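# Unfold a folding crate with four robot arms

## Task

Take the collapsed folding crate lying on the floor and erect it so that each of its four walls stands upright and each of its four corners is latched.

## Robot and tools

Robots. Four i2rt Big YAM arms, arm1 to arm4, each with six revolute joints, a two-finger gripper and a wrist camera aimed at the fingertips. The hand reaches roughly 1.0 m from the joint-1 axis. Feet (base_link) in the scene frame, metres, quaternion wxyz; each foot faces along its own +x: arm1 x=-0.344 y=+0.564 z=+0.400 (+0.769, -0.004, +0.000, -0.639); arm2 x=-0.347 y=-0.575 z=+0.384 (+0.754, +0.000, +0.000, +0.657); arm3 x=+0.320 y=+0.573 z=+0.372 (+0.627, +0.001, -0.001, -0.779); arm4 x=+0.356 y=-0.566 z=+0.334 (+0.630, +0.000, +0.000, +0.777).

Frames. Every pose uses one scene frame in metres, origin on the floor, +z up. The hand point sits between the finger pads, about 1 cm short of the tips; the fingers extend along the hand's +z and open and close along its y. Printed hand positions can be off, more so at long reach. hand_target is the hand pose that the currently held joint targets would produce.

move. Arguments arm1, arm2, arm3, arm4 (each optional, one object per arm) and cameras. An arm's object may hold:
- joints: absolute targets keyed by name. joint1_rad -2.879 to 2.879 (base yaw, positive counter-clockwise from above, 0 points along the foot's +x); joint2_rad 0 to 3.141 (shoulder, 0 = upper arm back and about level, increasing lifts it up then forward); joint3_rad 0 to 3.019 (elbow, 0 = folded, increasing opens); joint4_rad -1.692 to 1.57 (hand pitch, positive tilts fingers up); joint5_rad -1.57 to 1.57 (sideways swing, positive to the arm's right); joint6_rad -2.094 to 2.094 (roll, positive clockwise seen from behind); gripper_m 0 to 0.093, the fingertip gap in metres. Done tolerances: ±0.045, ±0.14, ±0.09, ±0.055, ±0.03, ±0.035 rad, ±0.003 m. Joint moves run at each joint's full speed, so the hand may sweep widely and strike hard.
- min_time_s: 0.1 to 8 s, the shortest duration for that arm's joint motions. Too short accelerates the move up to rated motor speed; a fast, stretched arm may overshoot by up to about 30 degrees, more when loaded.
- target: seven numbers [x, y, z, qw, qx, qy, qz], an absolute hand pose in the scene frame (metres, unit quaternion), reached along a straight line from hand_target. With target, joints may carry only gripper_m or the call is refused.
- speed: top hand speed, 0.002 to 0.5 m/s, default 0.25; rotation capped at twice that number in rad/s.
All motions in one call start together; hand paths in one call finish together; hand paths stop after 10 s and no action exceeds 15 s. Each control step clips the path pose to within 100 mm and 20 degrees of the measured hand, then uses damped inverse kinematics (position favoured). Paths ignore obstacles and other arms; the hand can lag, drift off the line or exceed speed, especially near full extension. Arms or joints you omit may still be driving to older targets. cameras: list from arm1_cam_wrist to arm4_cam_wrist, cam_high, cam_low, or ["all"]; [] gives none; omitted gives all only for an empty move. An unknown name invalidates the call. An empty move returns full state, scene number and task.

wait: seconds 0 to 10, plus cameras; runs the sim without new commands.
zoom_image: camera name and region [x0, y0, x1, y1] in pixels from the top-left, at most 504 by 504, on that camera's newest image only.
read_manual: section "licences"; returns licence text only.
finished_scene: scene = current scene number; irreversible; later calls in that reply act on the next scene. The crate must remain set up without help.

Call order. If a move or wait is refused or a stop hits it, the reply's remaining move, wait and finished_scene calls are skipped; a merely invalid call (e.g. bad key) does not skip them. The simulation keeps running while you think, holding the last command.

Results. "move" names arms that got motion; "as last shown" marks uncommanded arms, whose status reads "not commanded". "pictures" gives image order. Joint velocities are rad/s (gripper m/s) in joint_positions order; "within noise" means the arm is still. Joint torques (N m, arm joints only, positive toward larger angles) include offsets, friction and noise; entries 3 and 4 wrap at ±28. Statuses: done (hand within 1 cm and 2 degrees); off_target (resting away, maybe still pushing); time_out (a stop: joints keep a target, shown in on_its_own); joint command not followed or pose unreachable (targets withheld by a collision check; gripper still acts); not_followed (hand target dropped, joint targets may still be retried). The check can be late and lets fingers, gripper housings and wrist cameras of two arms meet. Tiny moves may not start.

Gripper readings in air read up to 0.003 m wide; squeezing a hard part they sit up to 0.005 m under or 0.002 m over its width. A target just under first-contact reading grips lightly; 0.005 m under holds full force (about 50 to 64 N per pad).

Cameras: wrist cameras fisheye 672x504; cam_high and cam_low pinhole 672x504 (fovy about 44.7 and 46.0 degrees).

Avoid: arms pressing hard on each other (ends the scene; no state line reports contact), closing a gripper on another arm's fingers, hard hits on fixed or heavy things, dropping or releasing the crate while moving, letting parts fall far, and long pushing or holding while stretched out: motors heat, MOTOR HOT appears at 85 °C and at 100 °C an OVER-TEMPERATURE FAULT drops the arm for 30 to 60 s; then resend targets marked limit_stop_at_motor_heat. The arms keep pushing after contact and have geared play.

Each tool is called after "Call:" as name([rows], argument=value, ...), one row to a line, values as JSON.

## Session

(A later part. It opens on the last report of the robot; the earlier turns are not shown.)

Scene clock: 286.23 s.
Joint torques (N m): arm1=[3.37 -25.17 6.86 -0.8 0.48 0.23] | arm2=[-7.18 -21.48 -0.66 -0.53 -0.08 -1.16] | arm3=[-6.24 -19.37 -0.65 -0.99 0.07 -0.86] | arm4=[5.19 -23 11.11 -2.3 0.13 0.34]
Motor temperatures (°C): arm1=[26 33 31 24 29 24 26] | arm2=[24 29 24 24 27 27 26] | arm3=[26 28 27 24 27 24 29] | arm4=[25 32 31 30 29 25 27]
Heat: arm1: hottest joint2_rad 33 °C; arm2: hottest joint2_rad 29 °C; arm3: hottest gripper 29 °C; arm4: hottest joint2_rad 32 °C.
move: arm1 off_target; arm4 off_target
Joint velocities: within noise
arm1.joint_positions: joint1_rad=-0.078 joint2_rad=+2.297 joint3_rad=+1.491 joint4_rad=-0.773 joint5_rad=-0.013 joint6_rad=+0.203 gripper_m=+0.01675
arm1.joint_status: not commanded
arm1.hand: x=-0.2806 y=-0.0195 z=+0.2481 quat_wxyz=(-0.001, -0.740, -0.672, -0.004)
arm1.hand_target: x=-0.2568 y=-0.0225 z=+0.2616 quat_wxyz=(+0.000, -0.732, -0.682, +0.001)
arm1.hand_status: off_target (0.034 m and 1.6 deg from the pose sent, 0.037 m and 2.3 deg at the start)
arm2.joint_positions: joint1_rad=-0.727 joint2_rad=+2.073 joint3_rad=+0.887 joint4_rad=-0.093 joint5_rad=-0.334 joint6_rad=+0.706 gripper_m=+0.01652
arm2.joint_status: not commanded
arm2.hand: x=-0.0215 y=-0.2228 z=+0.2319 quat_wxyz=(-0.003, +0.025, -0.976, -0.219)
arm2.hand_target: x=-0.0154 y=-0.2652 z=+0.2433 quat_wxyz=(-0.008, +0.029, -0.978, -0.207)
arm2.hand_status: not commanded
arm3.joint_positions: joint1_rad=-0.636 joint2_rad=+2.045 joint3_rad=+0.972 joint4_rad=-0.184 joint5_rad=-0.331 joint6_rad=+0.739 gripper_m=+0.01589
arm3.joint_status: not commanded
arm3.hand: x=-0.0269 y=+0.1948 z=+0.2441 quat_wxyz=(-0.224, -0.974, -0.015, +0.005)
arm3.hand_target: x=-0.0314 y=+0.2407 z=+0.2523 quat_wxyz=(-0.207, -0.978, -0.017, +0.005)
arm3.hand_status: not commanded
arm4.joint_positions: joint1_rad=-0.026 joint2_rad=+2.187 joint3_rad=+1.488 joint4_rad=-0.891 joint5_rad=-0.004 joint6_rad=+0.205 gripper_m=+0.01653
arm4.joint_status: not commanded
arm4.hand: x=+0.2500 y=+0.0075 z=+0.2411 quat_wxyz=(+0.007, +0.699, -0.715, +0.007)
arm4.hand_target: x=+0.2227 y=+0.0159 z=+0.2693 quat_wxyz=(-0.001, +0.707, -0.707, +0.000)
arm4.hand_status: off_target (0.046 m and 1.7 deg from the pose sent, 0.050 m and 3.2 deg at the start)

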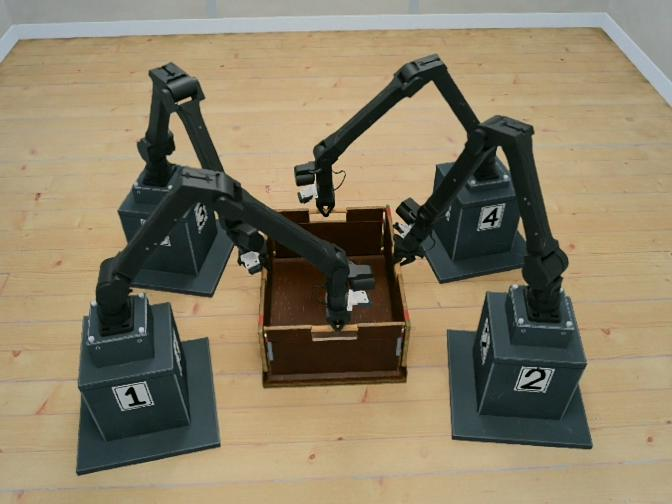

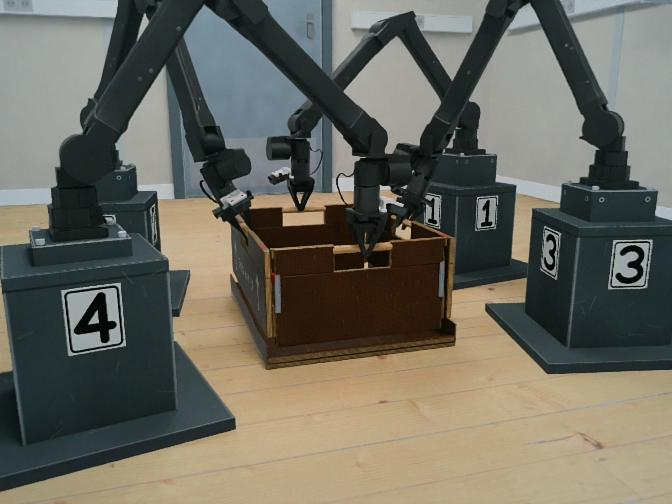

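Call:
move(arm1={"target": [-0.315, -0.022, 0.262, 0, 0.7314, 0.6820, 0], "speed": 0.1}, arm4={"target": [0.29, 0.0155, 0.270, 0, 0.7071, -0.7071, 0], "speed": 0.1})

Call:
move(arm1={"target": [-0.278, -0.0215, 0.255, 0, 0.7314, 0.6820, 0], "speed": 0.1}, arm4={"target": [0.247, 0.013, 0.258, 0, 0.7071, -0.7071, 0], "speed": 0.1}, arm3={"target": [-0.029, 0.198, 0.250, 0.2, 0.9796, 0.0177, -0.0035], "speed": 0.1}, arm2={"target": [-0.018, -0.225, 0.242, 0.006, -0.0295, 0.9792, 0.2], "speed": 0.1}, cameras=["cam_high", "cam_low"])

Call:
zoom_image(camera="cam_high", region=[230, 190, 430, 400])

Call:
zoom_image(camera="cam_low", region=[210, 170, 480, 380])

Scene clock: 296.40 s.
Joint torques (N m): arm1=[-2.9 -25.82 5.22 -0.24 1.23 -0.29] | arm2=[-7.18 -21.42 -0.68 -0.53 -0.08 -1.15] | arm3=[-6.77 -18.67 -0.66 -0.75 0.08 -0.92] | arm4=[-1.44 -24.88 7.28 -1.39 0.96 -0.55]
Motor temperatures (°C): arm1=[26 33 31 24 28 24 26] | arm2=[24 28 24 24 27 27 26] | arm3=[26 28 27 24 27 24 29] | arm4=[25 32 31 30 28 25 28]
Heat: arm1: hottest joint2_rad 33 °C; arm2: hottest joint2_rad 28 °C; arm3: hottest gripper 29 °C; arm4: hottest joint2_rad 32 °C.
move: arm1 off_target; arm4 off_target
Joint velocities: within noise
arm1.joint_positions: joint1_rad=-0.090 joint2_rad=+2.297 joint3_rad=+1.489 joint4_rad=-0.775 joint5_rad=-0.035 joint6_rad=+0.174 gripper_m=+0.01675
arm1.joint_status: not commanded
arm1.hand: x=-0.2841 y=-0.0188 z=+0.2478 quat_wxyz=(-0.006, -0.734, -0.678, -0.013)
arm1.hand_target: x=-0.3081 y=-0.0202 z=+0.2610 quat_wxyz=(+0.001, -0.731, -0.682, -0.002)
arm1.hand_status: off_target (0.034 m and 1.7 deg from the pose sent, 0.037 m and 1.6 deg at the start)
arm2, arm3: as last shown
arm4.joint_positions: joint1_rad=-0.041 joint2_rad=+2.187 joint3_rad=+1.488 joint4_rad=-0.891 joint5_rad=-0.032 joint6_rad=+0.185 gripper_m=+0.01654
arm4.joint_status: not commanded
arm4.hand: x=+0.2540 y=+0.0083 z=+0.2412 quat_wxyz=(+0.019, +0.700, -0.714, -0.001)
arm4.hand_target: x=+0.2825 y=+0.0143 z=+0.2685 quat_wxyz=(+0.001, +0.707, -0.707, +0.000)
arm4.hand_status: off_target (0.047 m and 2.4 deg from the pose sent, 0.050 m and 1.7 deg at the start)
pictures: none

Scene clock: 297.37 s.
Joint torques (N m): arm1=[0.79 -24.29 6.11 0.29 1.1 0.11] | arm2=[-0.73 -18.78 2.82 -0.57 0.09 -0.35] | arm3=[-1.2 -16.21 3.4 -0.79 0.19 -0.24] | arm4=[2.37 -22.71 8.28 -0.79 0.62 0.02]
Motor temperatures (°C): arm1=[26 33 31 24 28 24 26] | arm2=[24 28 24 24 27 27 26] | arm3=[26 28 27 24 27 24 29] | arm4=[25 32 31 30 28 25 28]
Heat: arm1: hottest joint2_rad 33 °C; arm2: hottest joint2_rad 28 °C; arm3: hottest gripper 29 °C; arm4: hottest joint2_rad 32 °C.
move: arm1 done; arm2 off_target; arm3 done; arm4 off_target
Joint velocities: within noise
arm1.joint_positions: joint1_rad=-0.084 joint2_rad=+2.297 joint3_rad=+1.489 joint4_rad=-0.775 joint5_rad=-0.028 joint6_rad=+0.183 gripper_m=+0.01675
arm1.joint_status: not commanded
arm1.hand: x=-0.2816 y=-0.0185 z=+0.2478 quat_wxyz=(-0.004, -0.736, -0.677, -0.011)
arm1.hand_target: x=-0.2783 y=-0.0215 z=+0.2549 quat_wxyz=(+0.000, -0.732, -0.682, +0.000)
arm1.hand_status: done (0.009 m and 1.5 deg from the pose sent, 0.010 m and 1.7 deg at the start)
arm2.joint_positions: joint1_rad=-0.717 joint2_rad=+2.071 joint3_rad=+0.898 joint4_rad=-0.120 joint5_rad=-0.308 joint6_rad=+0.717 gripper_m=+0.01652
arm2.joint_status: not commanded
arm2.hand: x=-0.0219 y=-0.2221 z=+0.2317 quat_wxyz=(-0.003, +0.022, -0.979, -0.204)
arm2.hand_target: x=-0.0233 y=-0.2291 z=+0.2392 quat_wxyz=(-0.002, +0.029, -0.980, -0.197)
arm2.hand_status: off_target (0.011 m and 1.0 deg from the pose sent, 0.011 m and 2.3 deg at the start)
arm3.joint_positions: joint1_rad=-0.626 joint2_rad=+2.045 joint3_rad=+0.984 joint4_rad=-0.213 joint5_rad=-0.300 joint6_rad=+0.755 gripper_m=+0.01589
arm3.joint_status: not commanded
arm3.hand: x=-0.0268 y=+0.1943 z=+0.2435 quat_wxyz=(-0.208, -0.978, -0.010, +0.006)
arm3.hand_target: x=-0.0246 y=+0.2030 z=+0.2467 quat_wxyz=(-0.195, -0.981, -0.016, +0.000)
arm3.hand_status: done (0.008 m and 1.3 deg from the pose sent, 0.007 m and 2.8 deg at the start)
arm4.joint_positions: joint1_rad=-0.032 joint2_rad=+2.187 joint3_rad=+1.488 joint4_rad=-0.890 joint5_rad=-0.020 joint6_rad=+0.193 gripper_m=+0.01654
arm4.joint_status: not commanded
arm4.hand: x=+0.2508 y=+0.0081 z=+0.2411 quat_wxyz=(+0.013, +0.701, -0.713, +0.002)
arm4.hand_target: x=+0.2487 y=+0.0134 z=+0.2577 quat_wxyz=(+0.000, +0.706, -0.708, +0.000)
arm4.hand_status: off_target (0.018 m and 1.8 deg from the pose sent, 0.019 m and 2.4 deg at the start)

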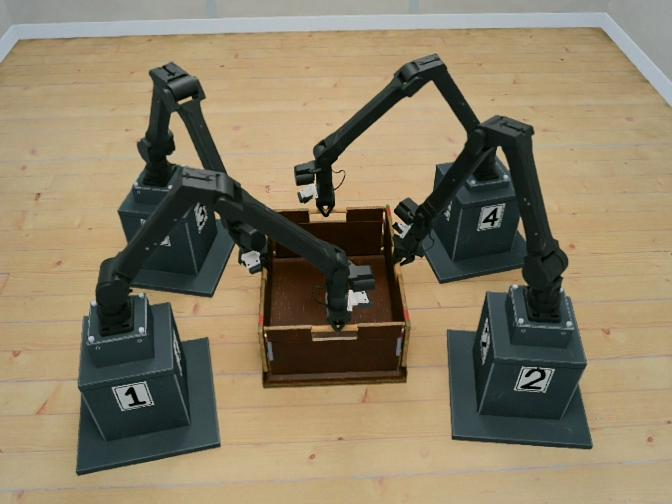

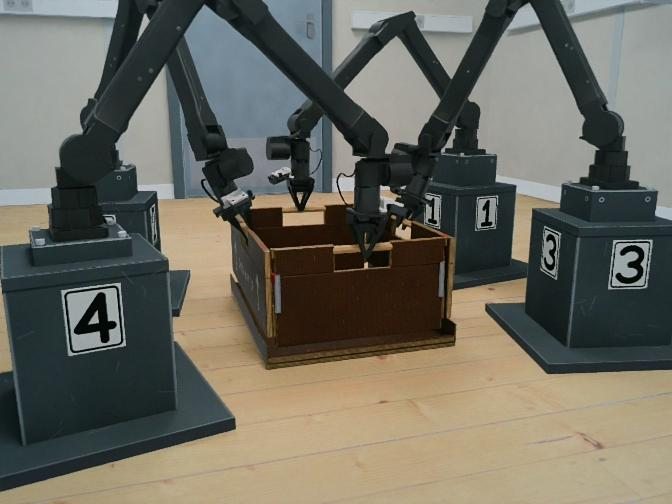

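Scaled by 2.400 from the camera's image (finer frame: 960x720).

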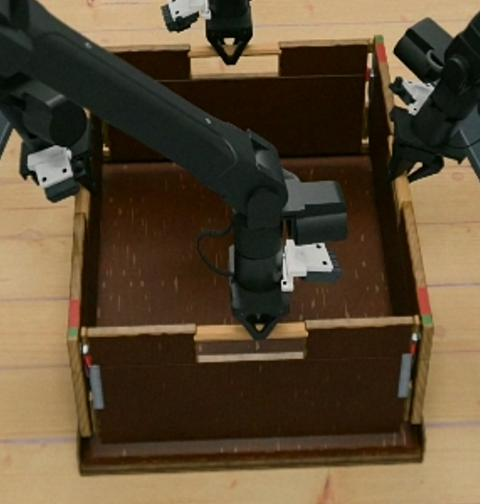

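Scaled by 1.867 from the camera's image (finer frame: 960x720).

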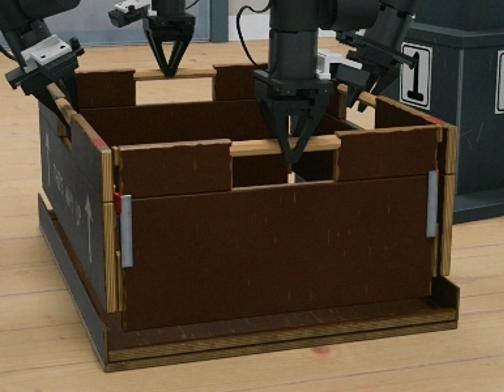

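Call:
move(arm1={"joints": {"gripper_m": 0.05}}, arm4={"joints": {"gripper_m": 0.05}})

Call:
move(arm1={"target": [-0.278, -0.0215, 0.40, 0, 0.7314, 0.6820, 0], "speed": 0.2}, arm4={"target": [0.247, 0.013, 0.40, 0, 0.7071, -0.7071, 0], "speed": 0.2}, cameras=["all"])

Call:
zoom_image(camera="cam_high", region=[230, 190, 430, 400])

Call:
zoom_image(camera="cam_low", region=[210, 170, 480, 380])

Scene clock: 301.40 s.
Joint torques (N m): arm1=[0.5 -24.29 6.04 0.25 0.25 0.12] | arm2=[-0.73 -18.84 2.85 -0.55 0.09 -0.35] | arm3=[-1.32 -16.09 3.54 -0.87 0.21 -0.27] | arm4=[1.85 -19.96 8.5 -0.54 -0.03 0.02]
Motor temperatures (°C): arm1=[26 33 31 24 28 24 26] | arm2=[24 29 24 24 27 27 26] | arm3=[26 28 27 24 27 24 29] | arm4=[25 33 31 30 28 25 28]
Heat: arm1: hottest joint2_rad 33 °C; arm2: hottest joint2_rad 29 °C; arm3: hottest gripper 29 °C; arm4: hottest joint2_rad 33 °C.
move: arm1 done; arm4 done
Joint velocities: within noise
arm1.joint_positions: joint1_rad=-0.081 joint2_rad=+2.295 joint3_rad=+1.489 joint4_rad=-0.785 joint5_rad=-0.007 joint6_rad=+0.174 gripper_m=+0.04997
arm1.joint_status: all done
arm1.hand: x=-0.2838 y=-0.0165 z=+0.2486 quat_wxyz=(+0.006, -0.731, -0.682, -0.005)
arm1.hand_target: x=-0.2781 y=-0.0193 z=+0.2547 quat_wxyz=(+0.004, -0.728, -0.685, -0.002)
arm1.hand_status: not commanded
arm2, arm3: as last shown
arm4.joint_positions: joint1_rad=-0.030 joint2_rad=+2.159 joint3_rad=+1.488 joint4_rad=-0.905 joint5_rad=+0.000 joint6_rad=+0.193 gripper_m=+0.04995
arm4.joint_status: all done
arm4.hand: x=+0.2529 y=+0.0107 z=+0.2567 quat_wxyz=(+0.002, +0.702, -0.712, +0.002)
arm4.hand_target: x=+0.2486 y=+0.0111 z=+0.2579 quat_wxyz=(+0.002, +0.707, -0.707, +0.004)
arm4.hand_status: not commanded
pictures: none

Scene clock: 302.87 s.
Joint torques (N m): arm1=[0.38 -22.65 10.15 0.27 0.15 0.11] | arm2=[-0.79 -18.9 2.85 -0.57 0.09 -0.35] | arm3=[-1.08 -16.38 3.54 -0.84 0.21 -0.23] | arm4=[2.26 -18.49 12.44 -0.53 -0.09 0.03]
Motor temperatures (°C): arm1=[26 33 32 24 28 24 26] | arm2=[24 29 24 24 27 27 26] | arm3=[26 28 27 24 27 24 29] | arm4=[25 33 31 30 28 25 27]
Heat: arm1: hottest joint2_rad 33 °C; arm2: hottest joint2_rad 29 °C; arm3: hottest gripper 29 °C; arm4: hottest joint2_rad 33 °C.
move: arm1 off_target; arm4 off_target
Joint velocities: within noise
arm1.joint_positions: joint1_rad=-0.081 joint2_rad=+2.060 joint3_rad=+1.497 joint4_rad=-1.051 joint5_rad=-0.007 joint6_rad=+0.174 gripper_m=+0.04997
arm1.joint_status: not commanded
arm1.hand: x=-0.2841 y=-0.0047 z=+0.3840 quat_wxyz=(+0.015, -0.731, -0.682, -0.012)
arm1.hand_target: x=-0.2778 y=-0.0227 z=+0.4004 quat_wxyz=(-0.001, -0.731, -0.682, +0.001)
arm1.hand_status: off_target (0.024 m and 2.2 deg from the pose sent, 0.152 m and 0.9 deg at the start)
arm2, arm3: as last shown
arm4.joint_positions: joint1_rad=-0.035 joint2_rad=+1.967 joint3_rad=+1.570 joint4_rad=-1.190 joint5_rad=+0.000 joint6_rad=+0.193 gripper_m=+0.04995
arm4.joint_status: not commanded
arm4.hand: x=+0.2569 y=+0.0041 z=+0.3925 quat_wxyz=(+0.005, +0.700, -0.714, +0.007)
arm4.hand_target: x=+0.2501 y=+0.0155 z=+0.4004 quat_wxyz=(-0.001, +0.705, -0.709, -0.001)
arm4.hand_status: off_target (0.015 m and 1.5 deg from the pose sent, 0.143 m and 0.9 deg at the start)
pictures: arm1_cam_wrist, arm2_cam_wrist, arm3_cam_wrist, arm4_cam_wrist, cam_high, cam_low

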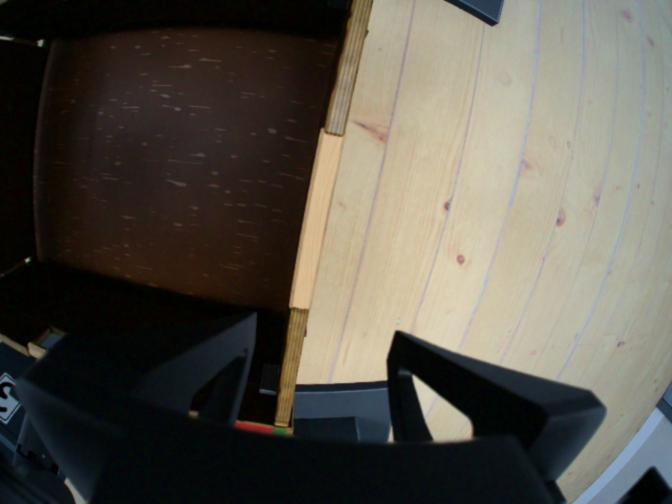

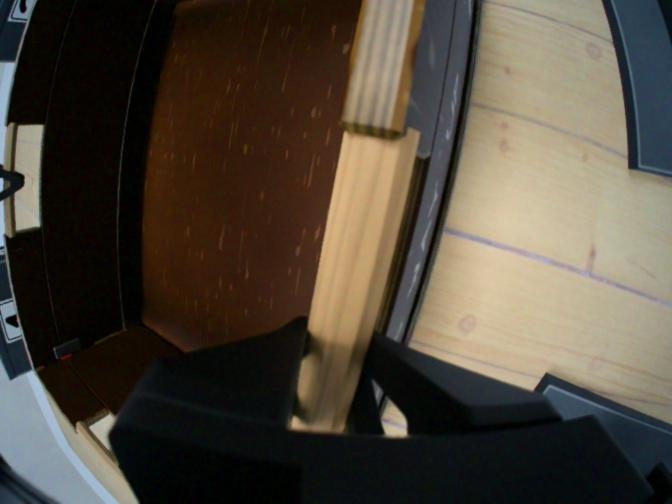

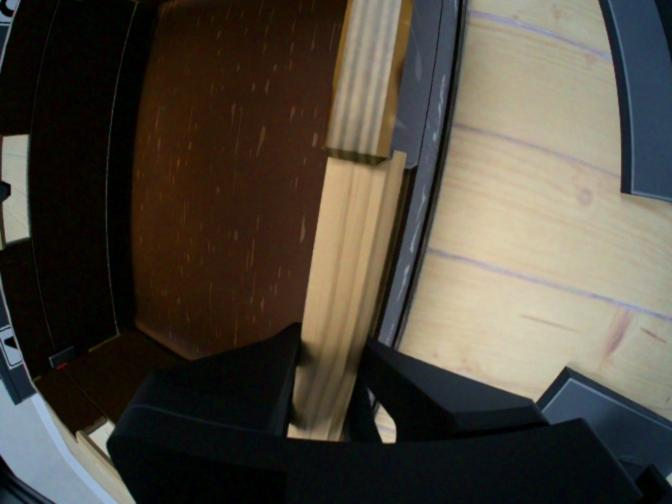

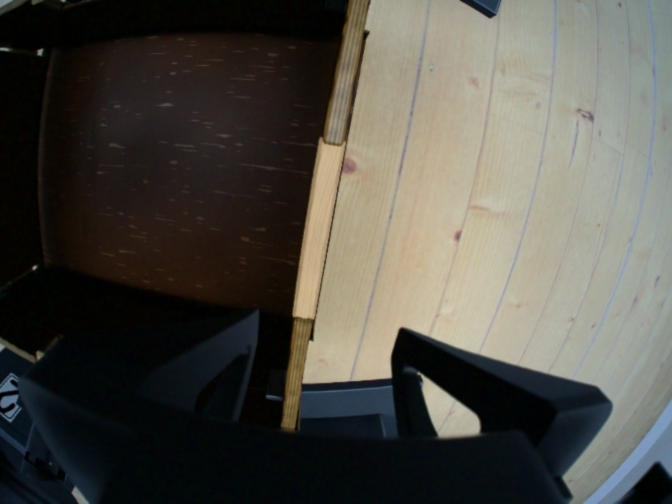

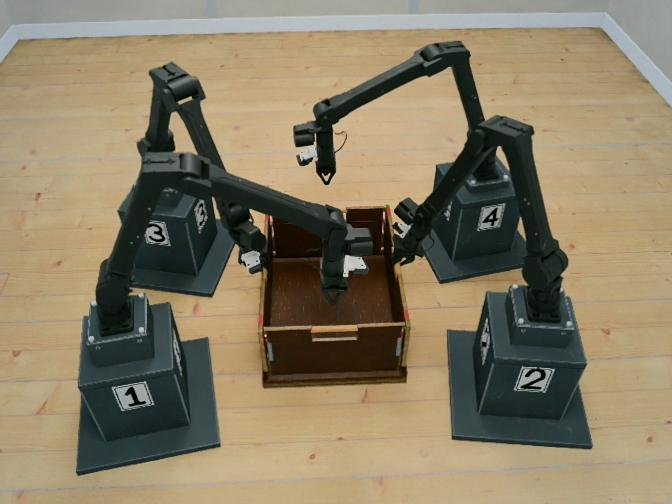

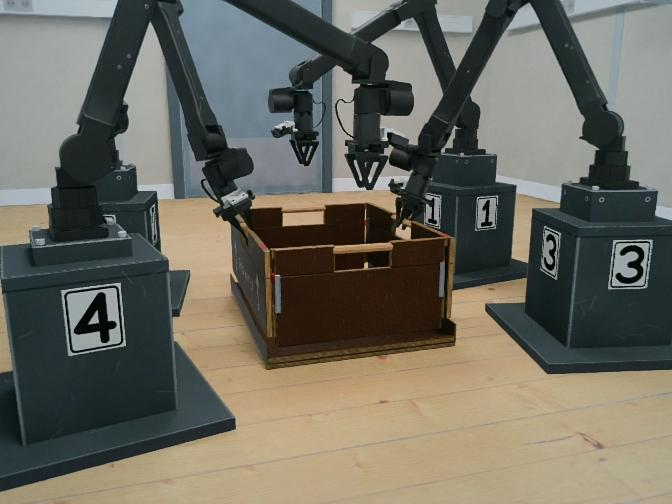

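Scaled by 2.400 from the camera's image (finer frame: 960x720).

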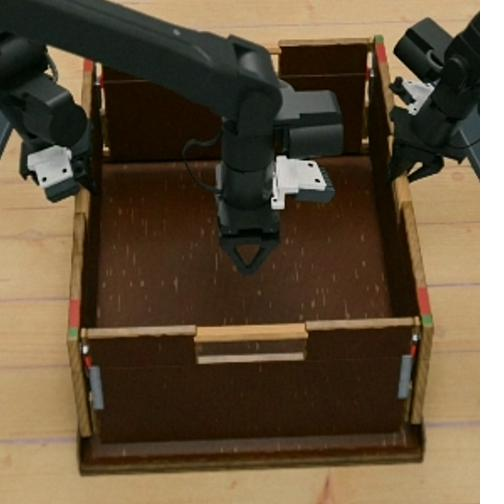

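Scaled by 1.867 from the camera's image (finer frame: 960x720).

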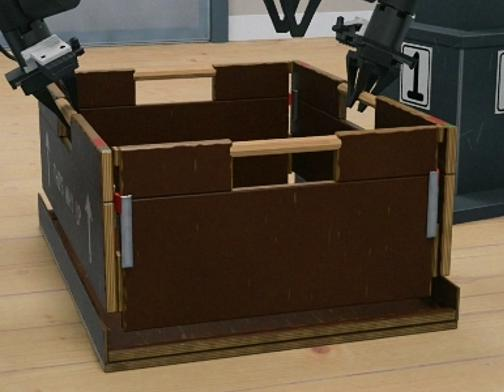

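Call:
zoom_image(camera="arm1_cam_wrist", region=[190, 280, 350, 440])

Call:
zoom_image(camera="cam_low", region=[250, 235, 310, 350])

Call:
zoom_image(camera="cam_low", region=[340, 190, 400, 270])

Scaled by 3.150 from the camera's image (finer frame: 960x720).

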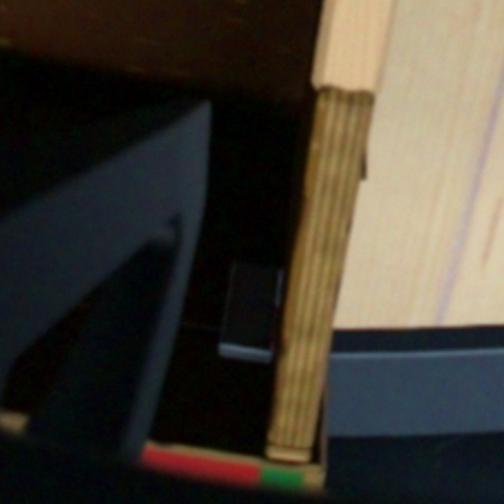

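Scaled by 4.383 from the camera's image (finer frame: 960x720).

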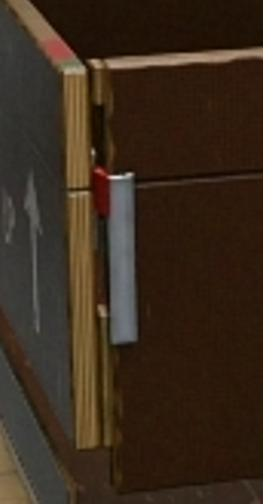

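Scaled by 6.300 from the camera's image (finer frame: 960x720).

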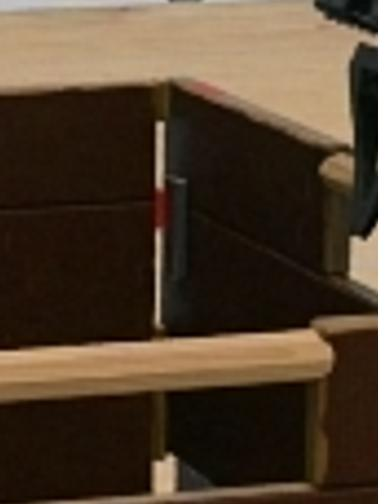

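Call:
move(arm2={"joints": {"gripper_m": 0.05}}, arm3={"joints": {"gripper_m": 0.05}})

Call:
move(arm3={"target": [-0.0246, 0.263, 0.377, 0.2, 0.9796, 0.0177, -0.0035], "speed": 0.15}, arm2={"target": [-0.0233, -0.289, 0.369, 0.006, -0.0295, 0.9792, 0.2], "speed": 0.15}, cameras=["all"])

Call:
zoom_image(camera="cam_high", region=[230, 190, 430, 400])

Call:
zoom_image(camera="cam_low", region=[210, 170, 480, 380])

Scene clock: 308.33 s.
Joint torques (N m): arm1=[0.5 -22.65 10.33 0.21 0.19 0.12] | arm2=[-0.44 -18.26 3.66 0.34 -0.02 -0.16] | arm3=[-1.08 -16.03 3.51 0.46 0.11 -0.11] | arm4=[2.37 -18.61 12.46 -0.53 -0.09 0.03]
Motor temperatures (°C): arm1=[26 33 32 24 28 24 26] | arm2=[24 29 24 24 27 26 26] | arm3=[26 28 27 24 27 24 29] | arm4=[25 33 32 30 28 25 27]
Heat: arm1: hottest joint2_rad 33 °C; arm2: hottest joint2_rad 29 °C; arm3: hottest gripper 29 °C; arm4: hottest joint2_rad 33 °C.
move: arm2 done; arm3 done
Joint velocities: within noise
arm1: as last shown
arm2.joint_positions: joint1_rad=-0.723 joint2_rad=+2.068 joint3_rad=+0.886 joint4_rad=-0.156 joint5_rad=-0.297 joint6_rad=+0.701 gripper_m=+0.04989
arm2.joint_status: all done
arm2.hand: x=-0.0295 y=-0.2348 z=+0.2279 quat_wxyz=(+0.008, +0.022, -0.982, -0.187)
arm2.hand_target: x=-0.0217 y=-0.2333 z=+0.2385 quat_wxyz=(-0.002, +0.025, -0.981, -0.191)
arm2.hand_status: not commanded
arm3.joint_positions: joint1_rad=-0.636 joint2_rad=+2.042 joint3_rad=+0.984 joint4_rad=-0.253 joint5_rad=-0.293 joint6_rad=+0.739 gripper_m=+0.04989
arm3.joint_status: all done
arm3.hand: x=-0.0254 y=+0.2045 z=+0.2420 quat_wxyz=(-0.193, -0.981, -0.009, -0.002)
arm3.hand_target: x=-0.0273 y=+0.2085 z=+0.2456 quat_wxyz=(-0.191, -0.982, -0.010, -0.001)
arm3.hand_status: not commanded
arm4.joint_positions: joint1_rad=-0.038 joint2_rad=+1.969 joint3_rad=+1.570 joint4_rad=-1.190 joint5_rad=+0.000 joint6_rad=+0.193 gripper_m=+0.04995
arm4.joint_status: not commanded
arm4.hand: x=+0.2586 y=+0.0043 z=+0.3916 quat_wxyz=(+0.005, +0.699, -0.715, +0.007)
arm4.hand_target: x=+0.2519 y=+0.0157 z=+0.3995 quat_wxyz=(-0.001, +0.704, -0.710, -0.001)
arm4.hand_status: not commanded
pictures: none

Scene clock: 310.00 s.
Joint torques (N m): arm1=[0.38 -22.24 10.35 0.23 0.21 0.15] | arm2=[-0.56 -14.39 5.44 0.31 -0.34 -0.22] | arm3=[-1.9 -13.1 4.71 0.36 -0.17 -0.08] | arm4=[2.37 -18.61 12.48 -0.54 -0.09 0.03]
Motor temperatures (°C): arm1=[26 33 32 24 28 24 25] | arm2=[24 29 24 24 27 26 26] | arm3=[26 28 27 24 27 24 29] | arm4=[25 33 32 30 28 25 27]
Heat: arm1: hottest joint2_rad 33 °C; arm2: hottest joint2_rad 29 °C; arm3: hottest gripper 29 °C; arm4: hottest joint2_rad 33 °C.
move: arm2 done; arm3 off_target
Joint velocities: within noise
arm1, arm4: as last shown
arm2.joint_positions: joint1_rad=-0.836 joint2_rad=+1.666 joint3_rad=+0.803 joint4_rad=-0.482 joint5_rad=-0.329 joint6_rad=+0.585 gripper_m=+0.04989
arm2.joint_status: not commanded
arm2.hand: x=-0.0252 y=-0.2884 z=+0.3625 quat_wxyz=(-0.001, +0.025, -0.980, -0.197)
arm2.hand_target: x=-0.0223 y=-0.2887 z=+0.3686 quat_wxyz=(-0.005, +0.028, -0.979, -0.201)
arm2.hand_status: done (0.007 m and 0.8 deg from the pose sent, 0.151 m and 2.4 deg at the start)
arm3.joint_positions: joint1_rad=-0.730 joint2_rad=+1.671 joint3_rad=+0.924 joint4_rad=-0.557 joint5_rad=-0.322 joint6_rad=+0.629 gripper_m=+0.04990
arm3.joint_status: not commanded
arm3.hand: x=-0.0294 y=+0.2537 z=+0.3809 quat_wxyz=(-0.206, -0.978, -0.019, +0.012)
arm3.hand_target: x=-0.0254 y=+0.2617 z=+0.3771 quat_wxyz=(-0.201, -0.979, -0.018, +0.004)
arm3.hand_status: off_target (0.011 m and 1.2 deg from the pose sent, 0.147 m and 1.5 deg at the start)
pictures: arm1_cam_wrist, arm2_cam_wrist, arm3_cam_wrist, arm4_cam_wrist, cam_high, cam_low

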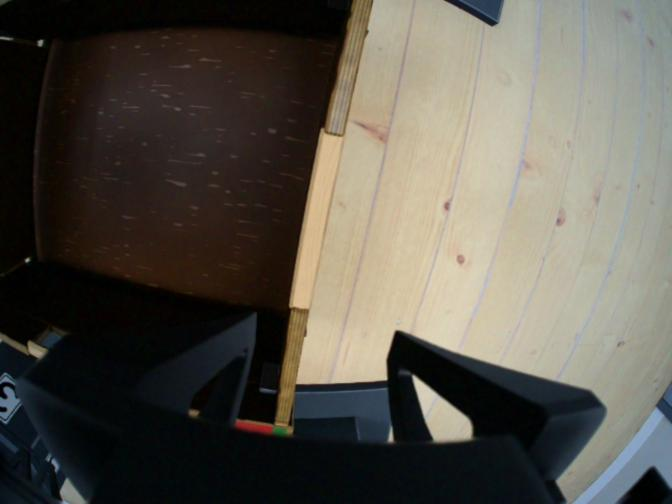

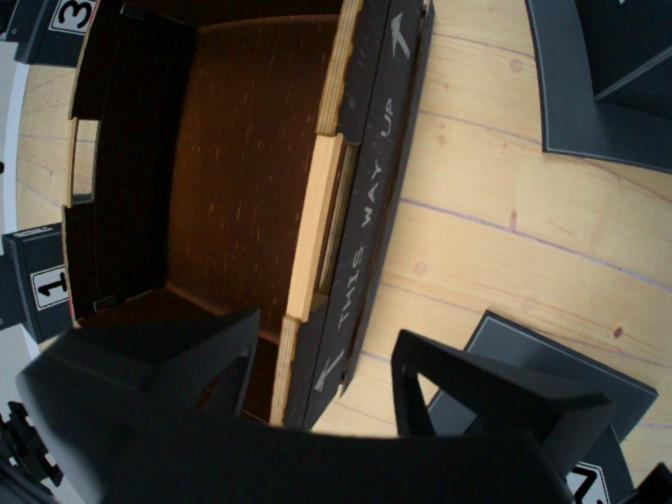

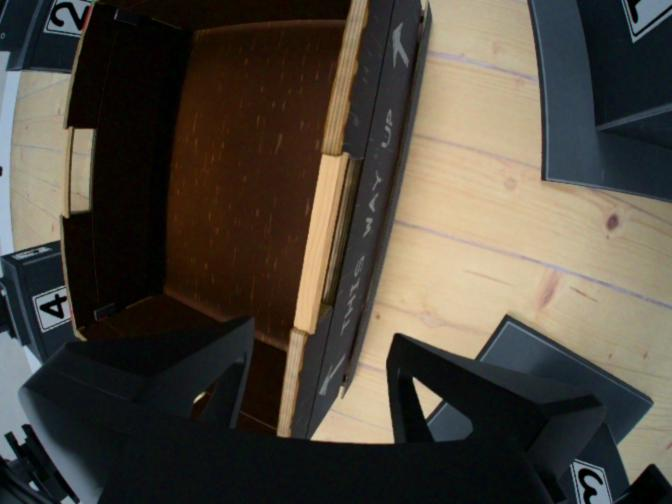

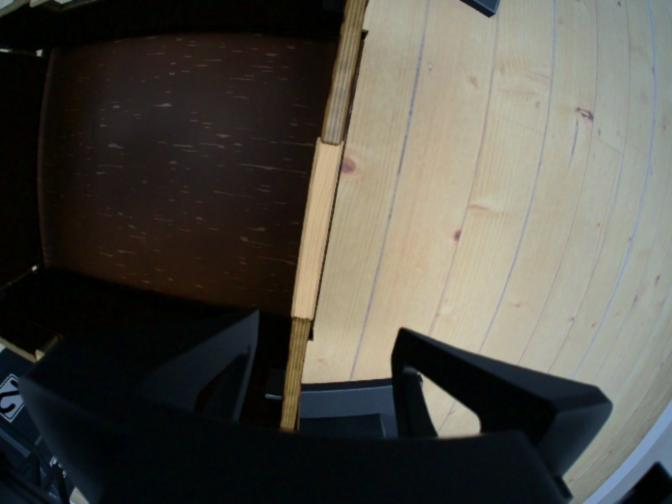

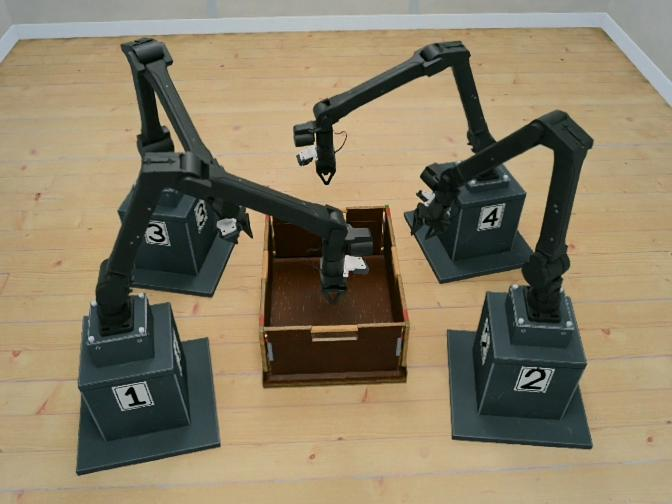

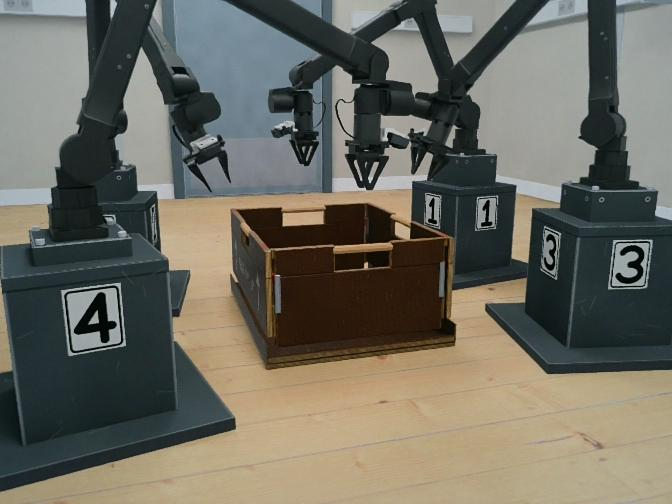

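Scaled by 2.400 from the camera's image (finer frame: 960x720).

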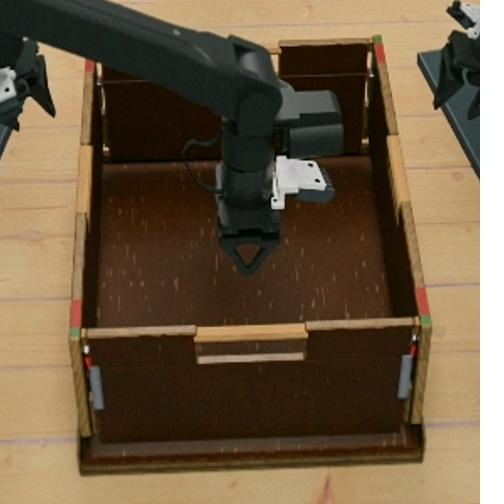

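Scaled by 1.867 from the camera's image (finer frame: 960x720).

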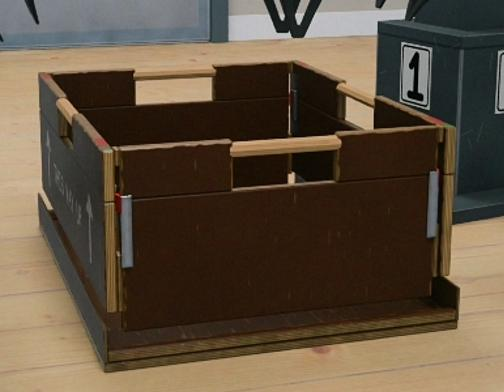

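Call:
zoom_image(camera="arm2_cam_wrist", region=[50, 0, 250, 330])

Call:
zoom_image(camera="arm3_cam_wrist", region=[50, 0, 250, 340])

Call:
zoom_image(camera="cam_high", region=[255, 310, 295, 380])

Call:
zoom_image(camera="cam_low", region=[255, 240, 305, 350])

Call:
zoom_image(camera="cam_low", region=[410, 220, 470, 340])

Scaled by 1.527 from the camera's image (finer frame: 960x720).

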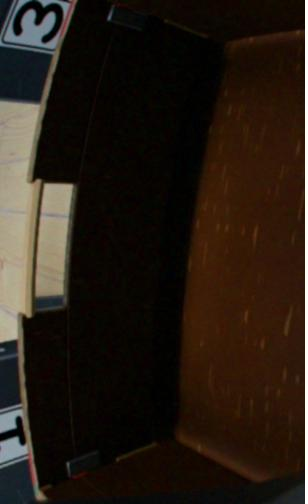

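Scaled by 1.482 from the camera's image (finer frame: 960x720).

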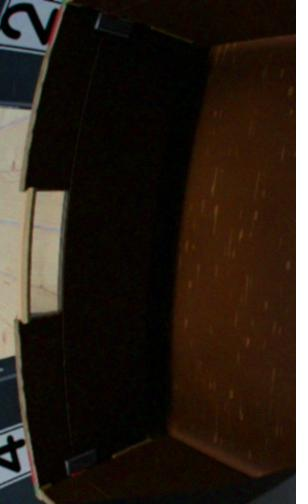

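Scaled by 7.200 from the camera's image (finer frame: 960x720).

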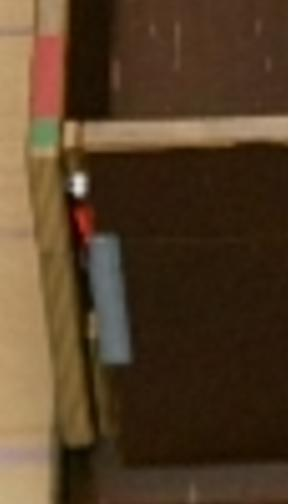

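Scaled by 4.582 from the camera's image (finer frame: 960x720).

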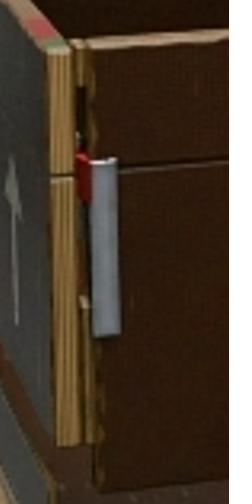

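Scaled by 4.200 from the camera's image (finer frame: 960x720).

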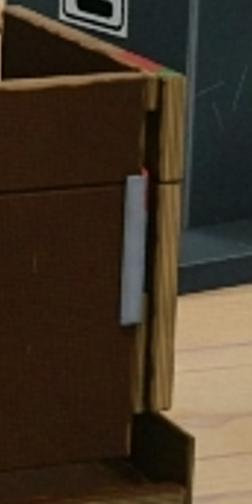

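Call:
move(arm1={"target": [-0.30, 0.12, 0.38, 0, 0.7314, 0.6820, 0], "speed": 0.3}, arm4={"target": [0.27, -0.13, 0.38, 0, 0.7071, -0.7071, 0], "speed": 0.3}, cameras=["arm1_cam_wrist", "arm4_cam_wrist"])

Call:
zoom_image(camera="arm1_cam_wrist", region=[200, 200, 400, 350])

Call:
zoom_image(camera="arm4_cam_wrist", region=[200, 200, 400, 350])

Scene clock: 318.20 s.
Joint torques (N m): arm1=[-0.85 -18.02 6.09 1.1 0.18 0.05] | arm2=[-0.62 -14.33 5.42 0.32 -0.34 -0.17] | arm3=[-1.14 -12.86 4.6 0.4 -0.16 -0.09] | arm4=[2.02 -13.68 7.84 0.36 -0.08 0.14]
Motor temperatures (°C): arm1=[26 33 32 24 28 24 25] | arm2=[24 28 24 24 27 26 26] | arm3=[26 28 27 24 27 24 29] | arm4=[25 33 32 30 27 25 27]
Heat: arm1: hottest joint2_rad 33 °C; arm2: hottest joint2_rad 28 °C; arm3: hottest gripper 29 °C; arm4: hottest joint2_rad 33 °C.
move: arm1 done; arm4 done
Joint velocities: within noise
arm1.joint_positions: joint1_rad=-0.081 joint2_rad=+1.792 joint3_rad=+1.032 joint4_rad=-0.838 joint5_rad=-0.007 joint6_rad=+0.174 gripper_m=+0.04997
arm1.joint_status: not commanded
arm1.hand: x=-0.2977 y=+0.1251 z=+0.3764 quat_wxyz=(+0.008, -0.731, -0.682, -0.007)
arm1.hand_target: x=-0.3007 y=+0.1202 z=+0.3813 quat_wxyz=(+0.000, -0.731, -0.682, +0.000)
arm1.hand_status: done (0.007 m and 1.2 deg from the pose sent, 0.126 m and 2.2 deg at the start)
arm2, arm3: as last shown
arm2.joint_positions: joint1_rad=-0.836 joint2_rad=+1.666 joint3_rad=+0.803 joint4_rad=-0.482 joint5_rad=-0.329 joint6_rad=+0.583 gripper_m=+0.04989
arm2.hand: x=-0.0252 y=-0.2884 z=+0.3625 quat_wxyz=(-0.002, +0.026, -0.980, -0.197)
arm4.joint_positions: joint1_rad=-0.007 joint2_rad=+1.659 joint3_rad=+1.095 joint4_rad=-1.009 joint5_rad=+0.000 joint6_rad=+0.191 gripper_m=+0.04995
arm4.joint_status: not commanded
arm4.hand: x=+0.2678 y=-0.1302 z=+0.3840 quat_wxyz=(+0.001, +0.710, -0.704, +0.001)
arm4.hand_target: x=+0.2652 y=-0.1316 z=+0.3815 quat_wxyz=(+0.000, +0.711, -0.703, +0.000)
arm4.hand_status: done (0.005 m and 0.6 deg from the pose sent, 0.135 m and 1.7 deg at the start)

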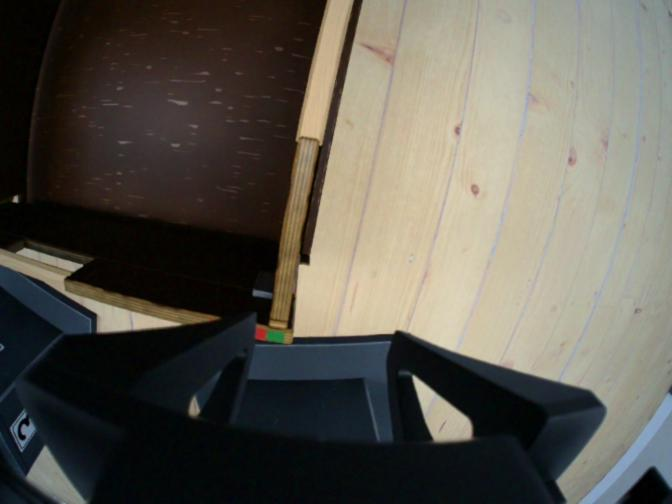

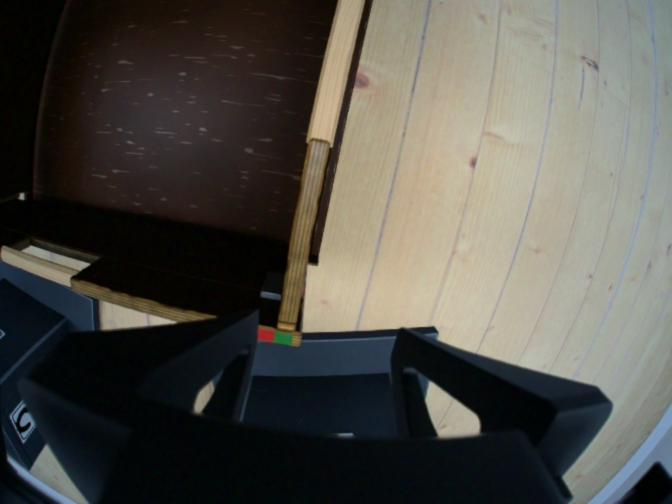

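Scaled by 2.520 from the camera's image (finer frame: 960x720).

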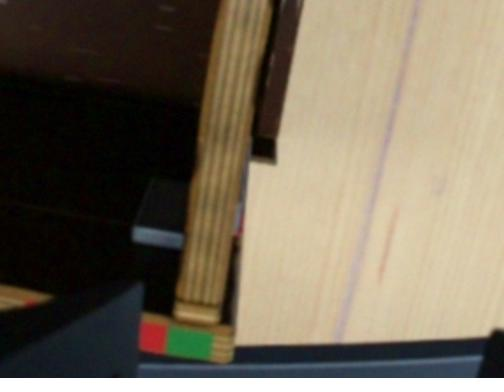

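Scaled by 2.520 from the camera's image (finer frame: 960x720).

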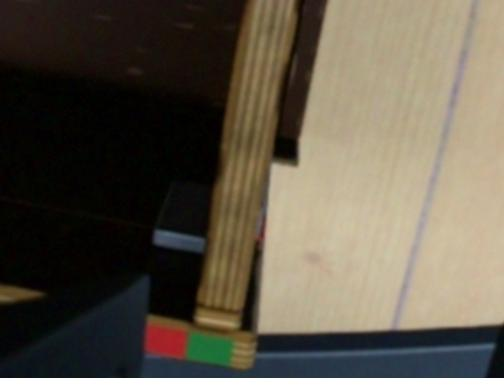

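Call:
finished_scene(scene=1)

The scene is finished: the task was done.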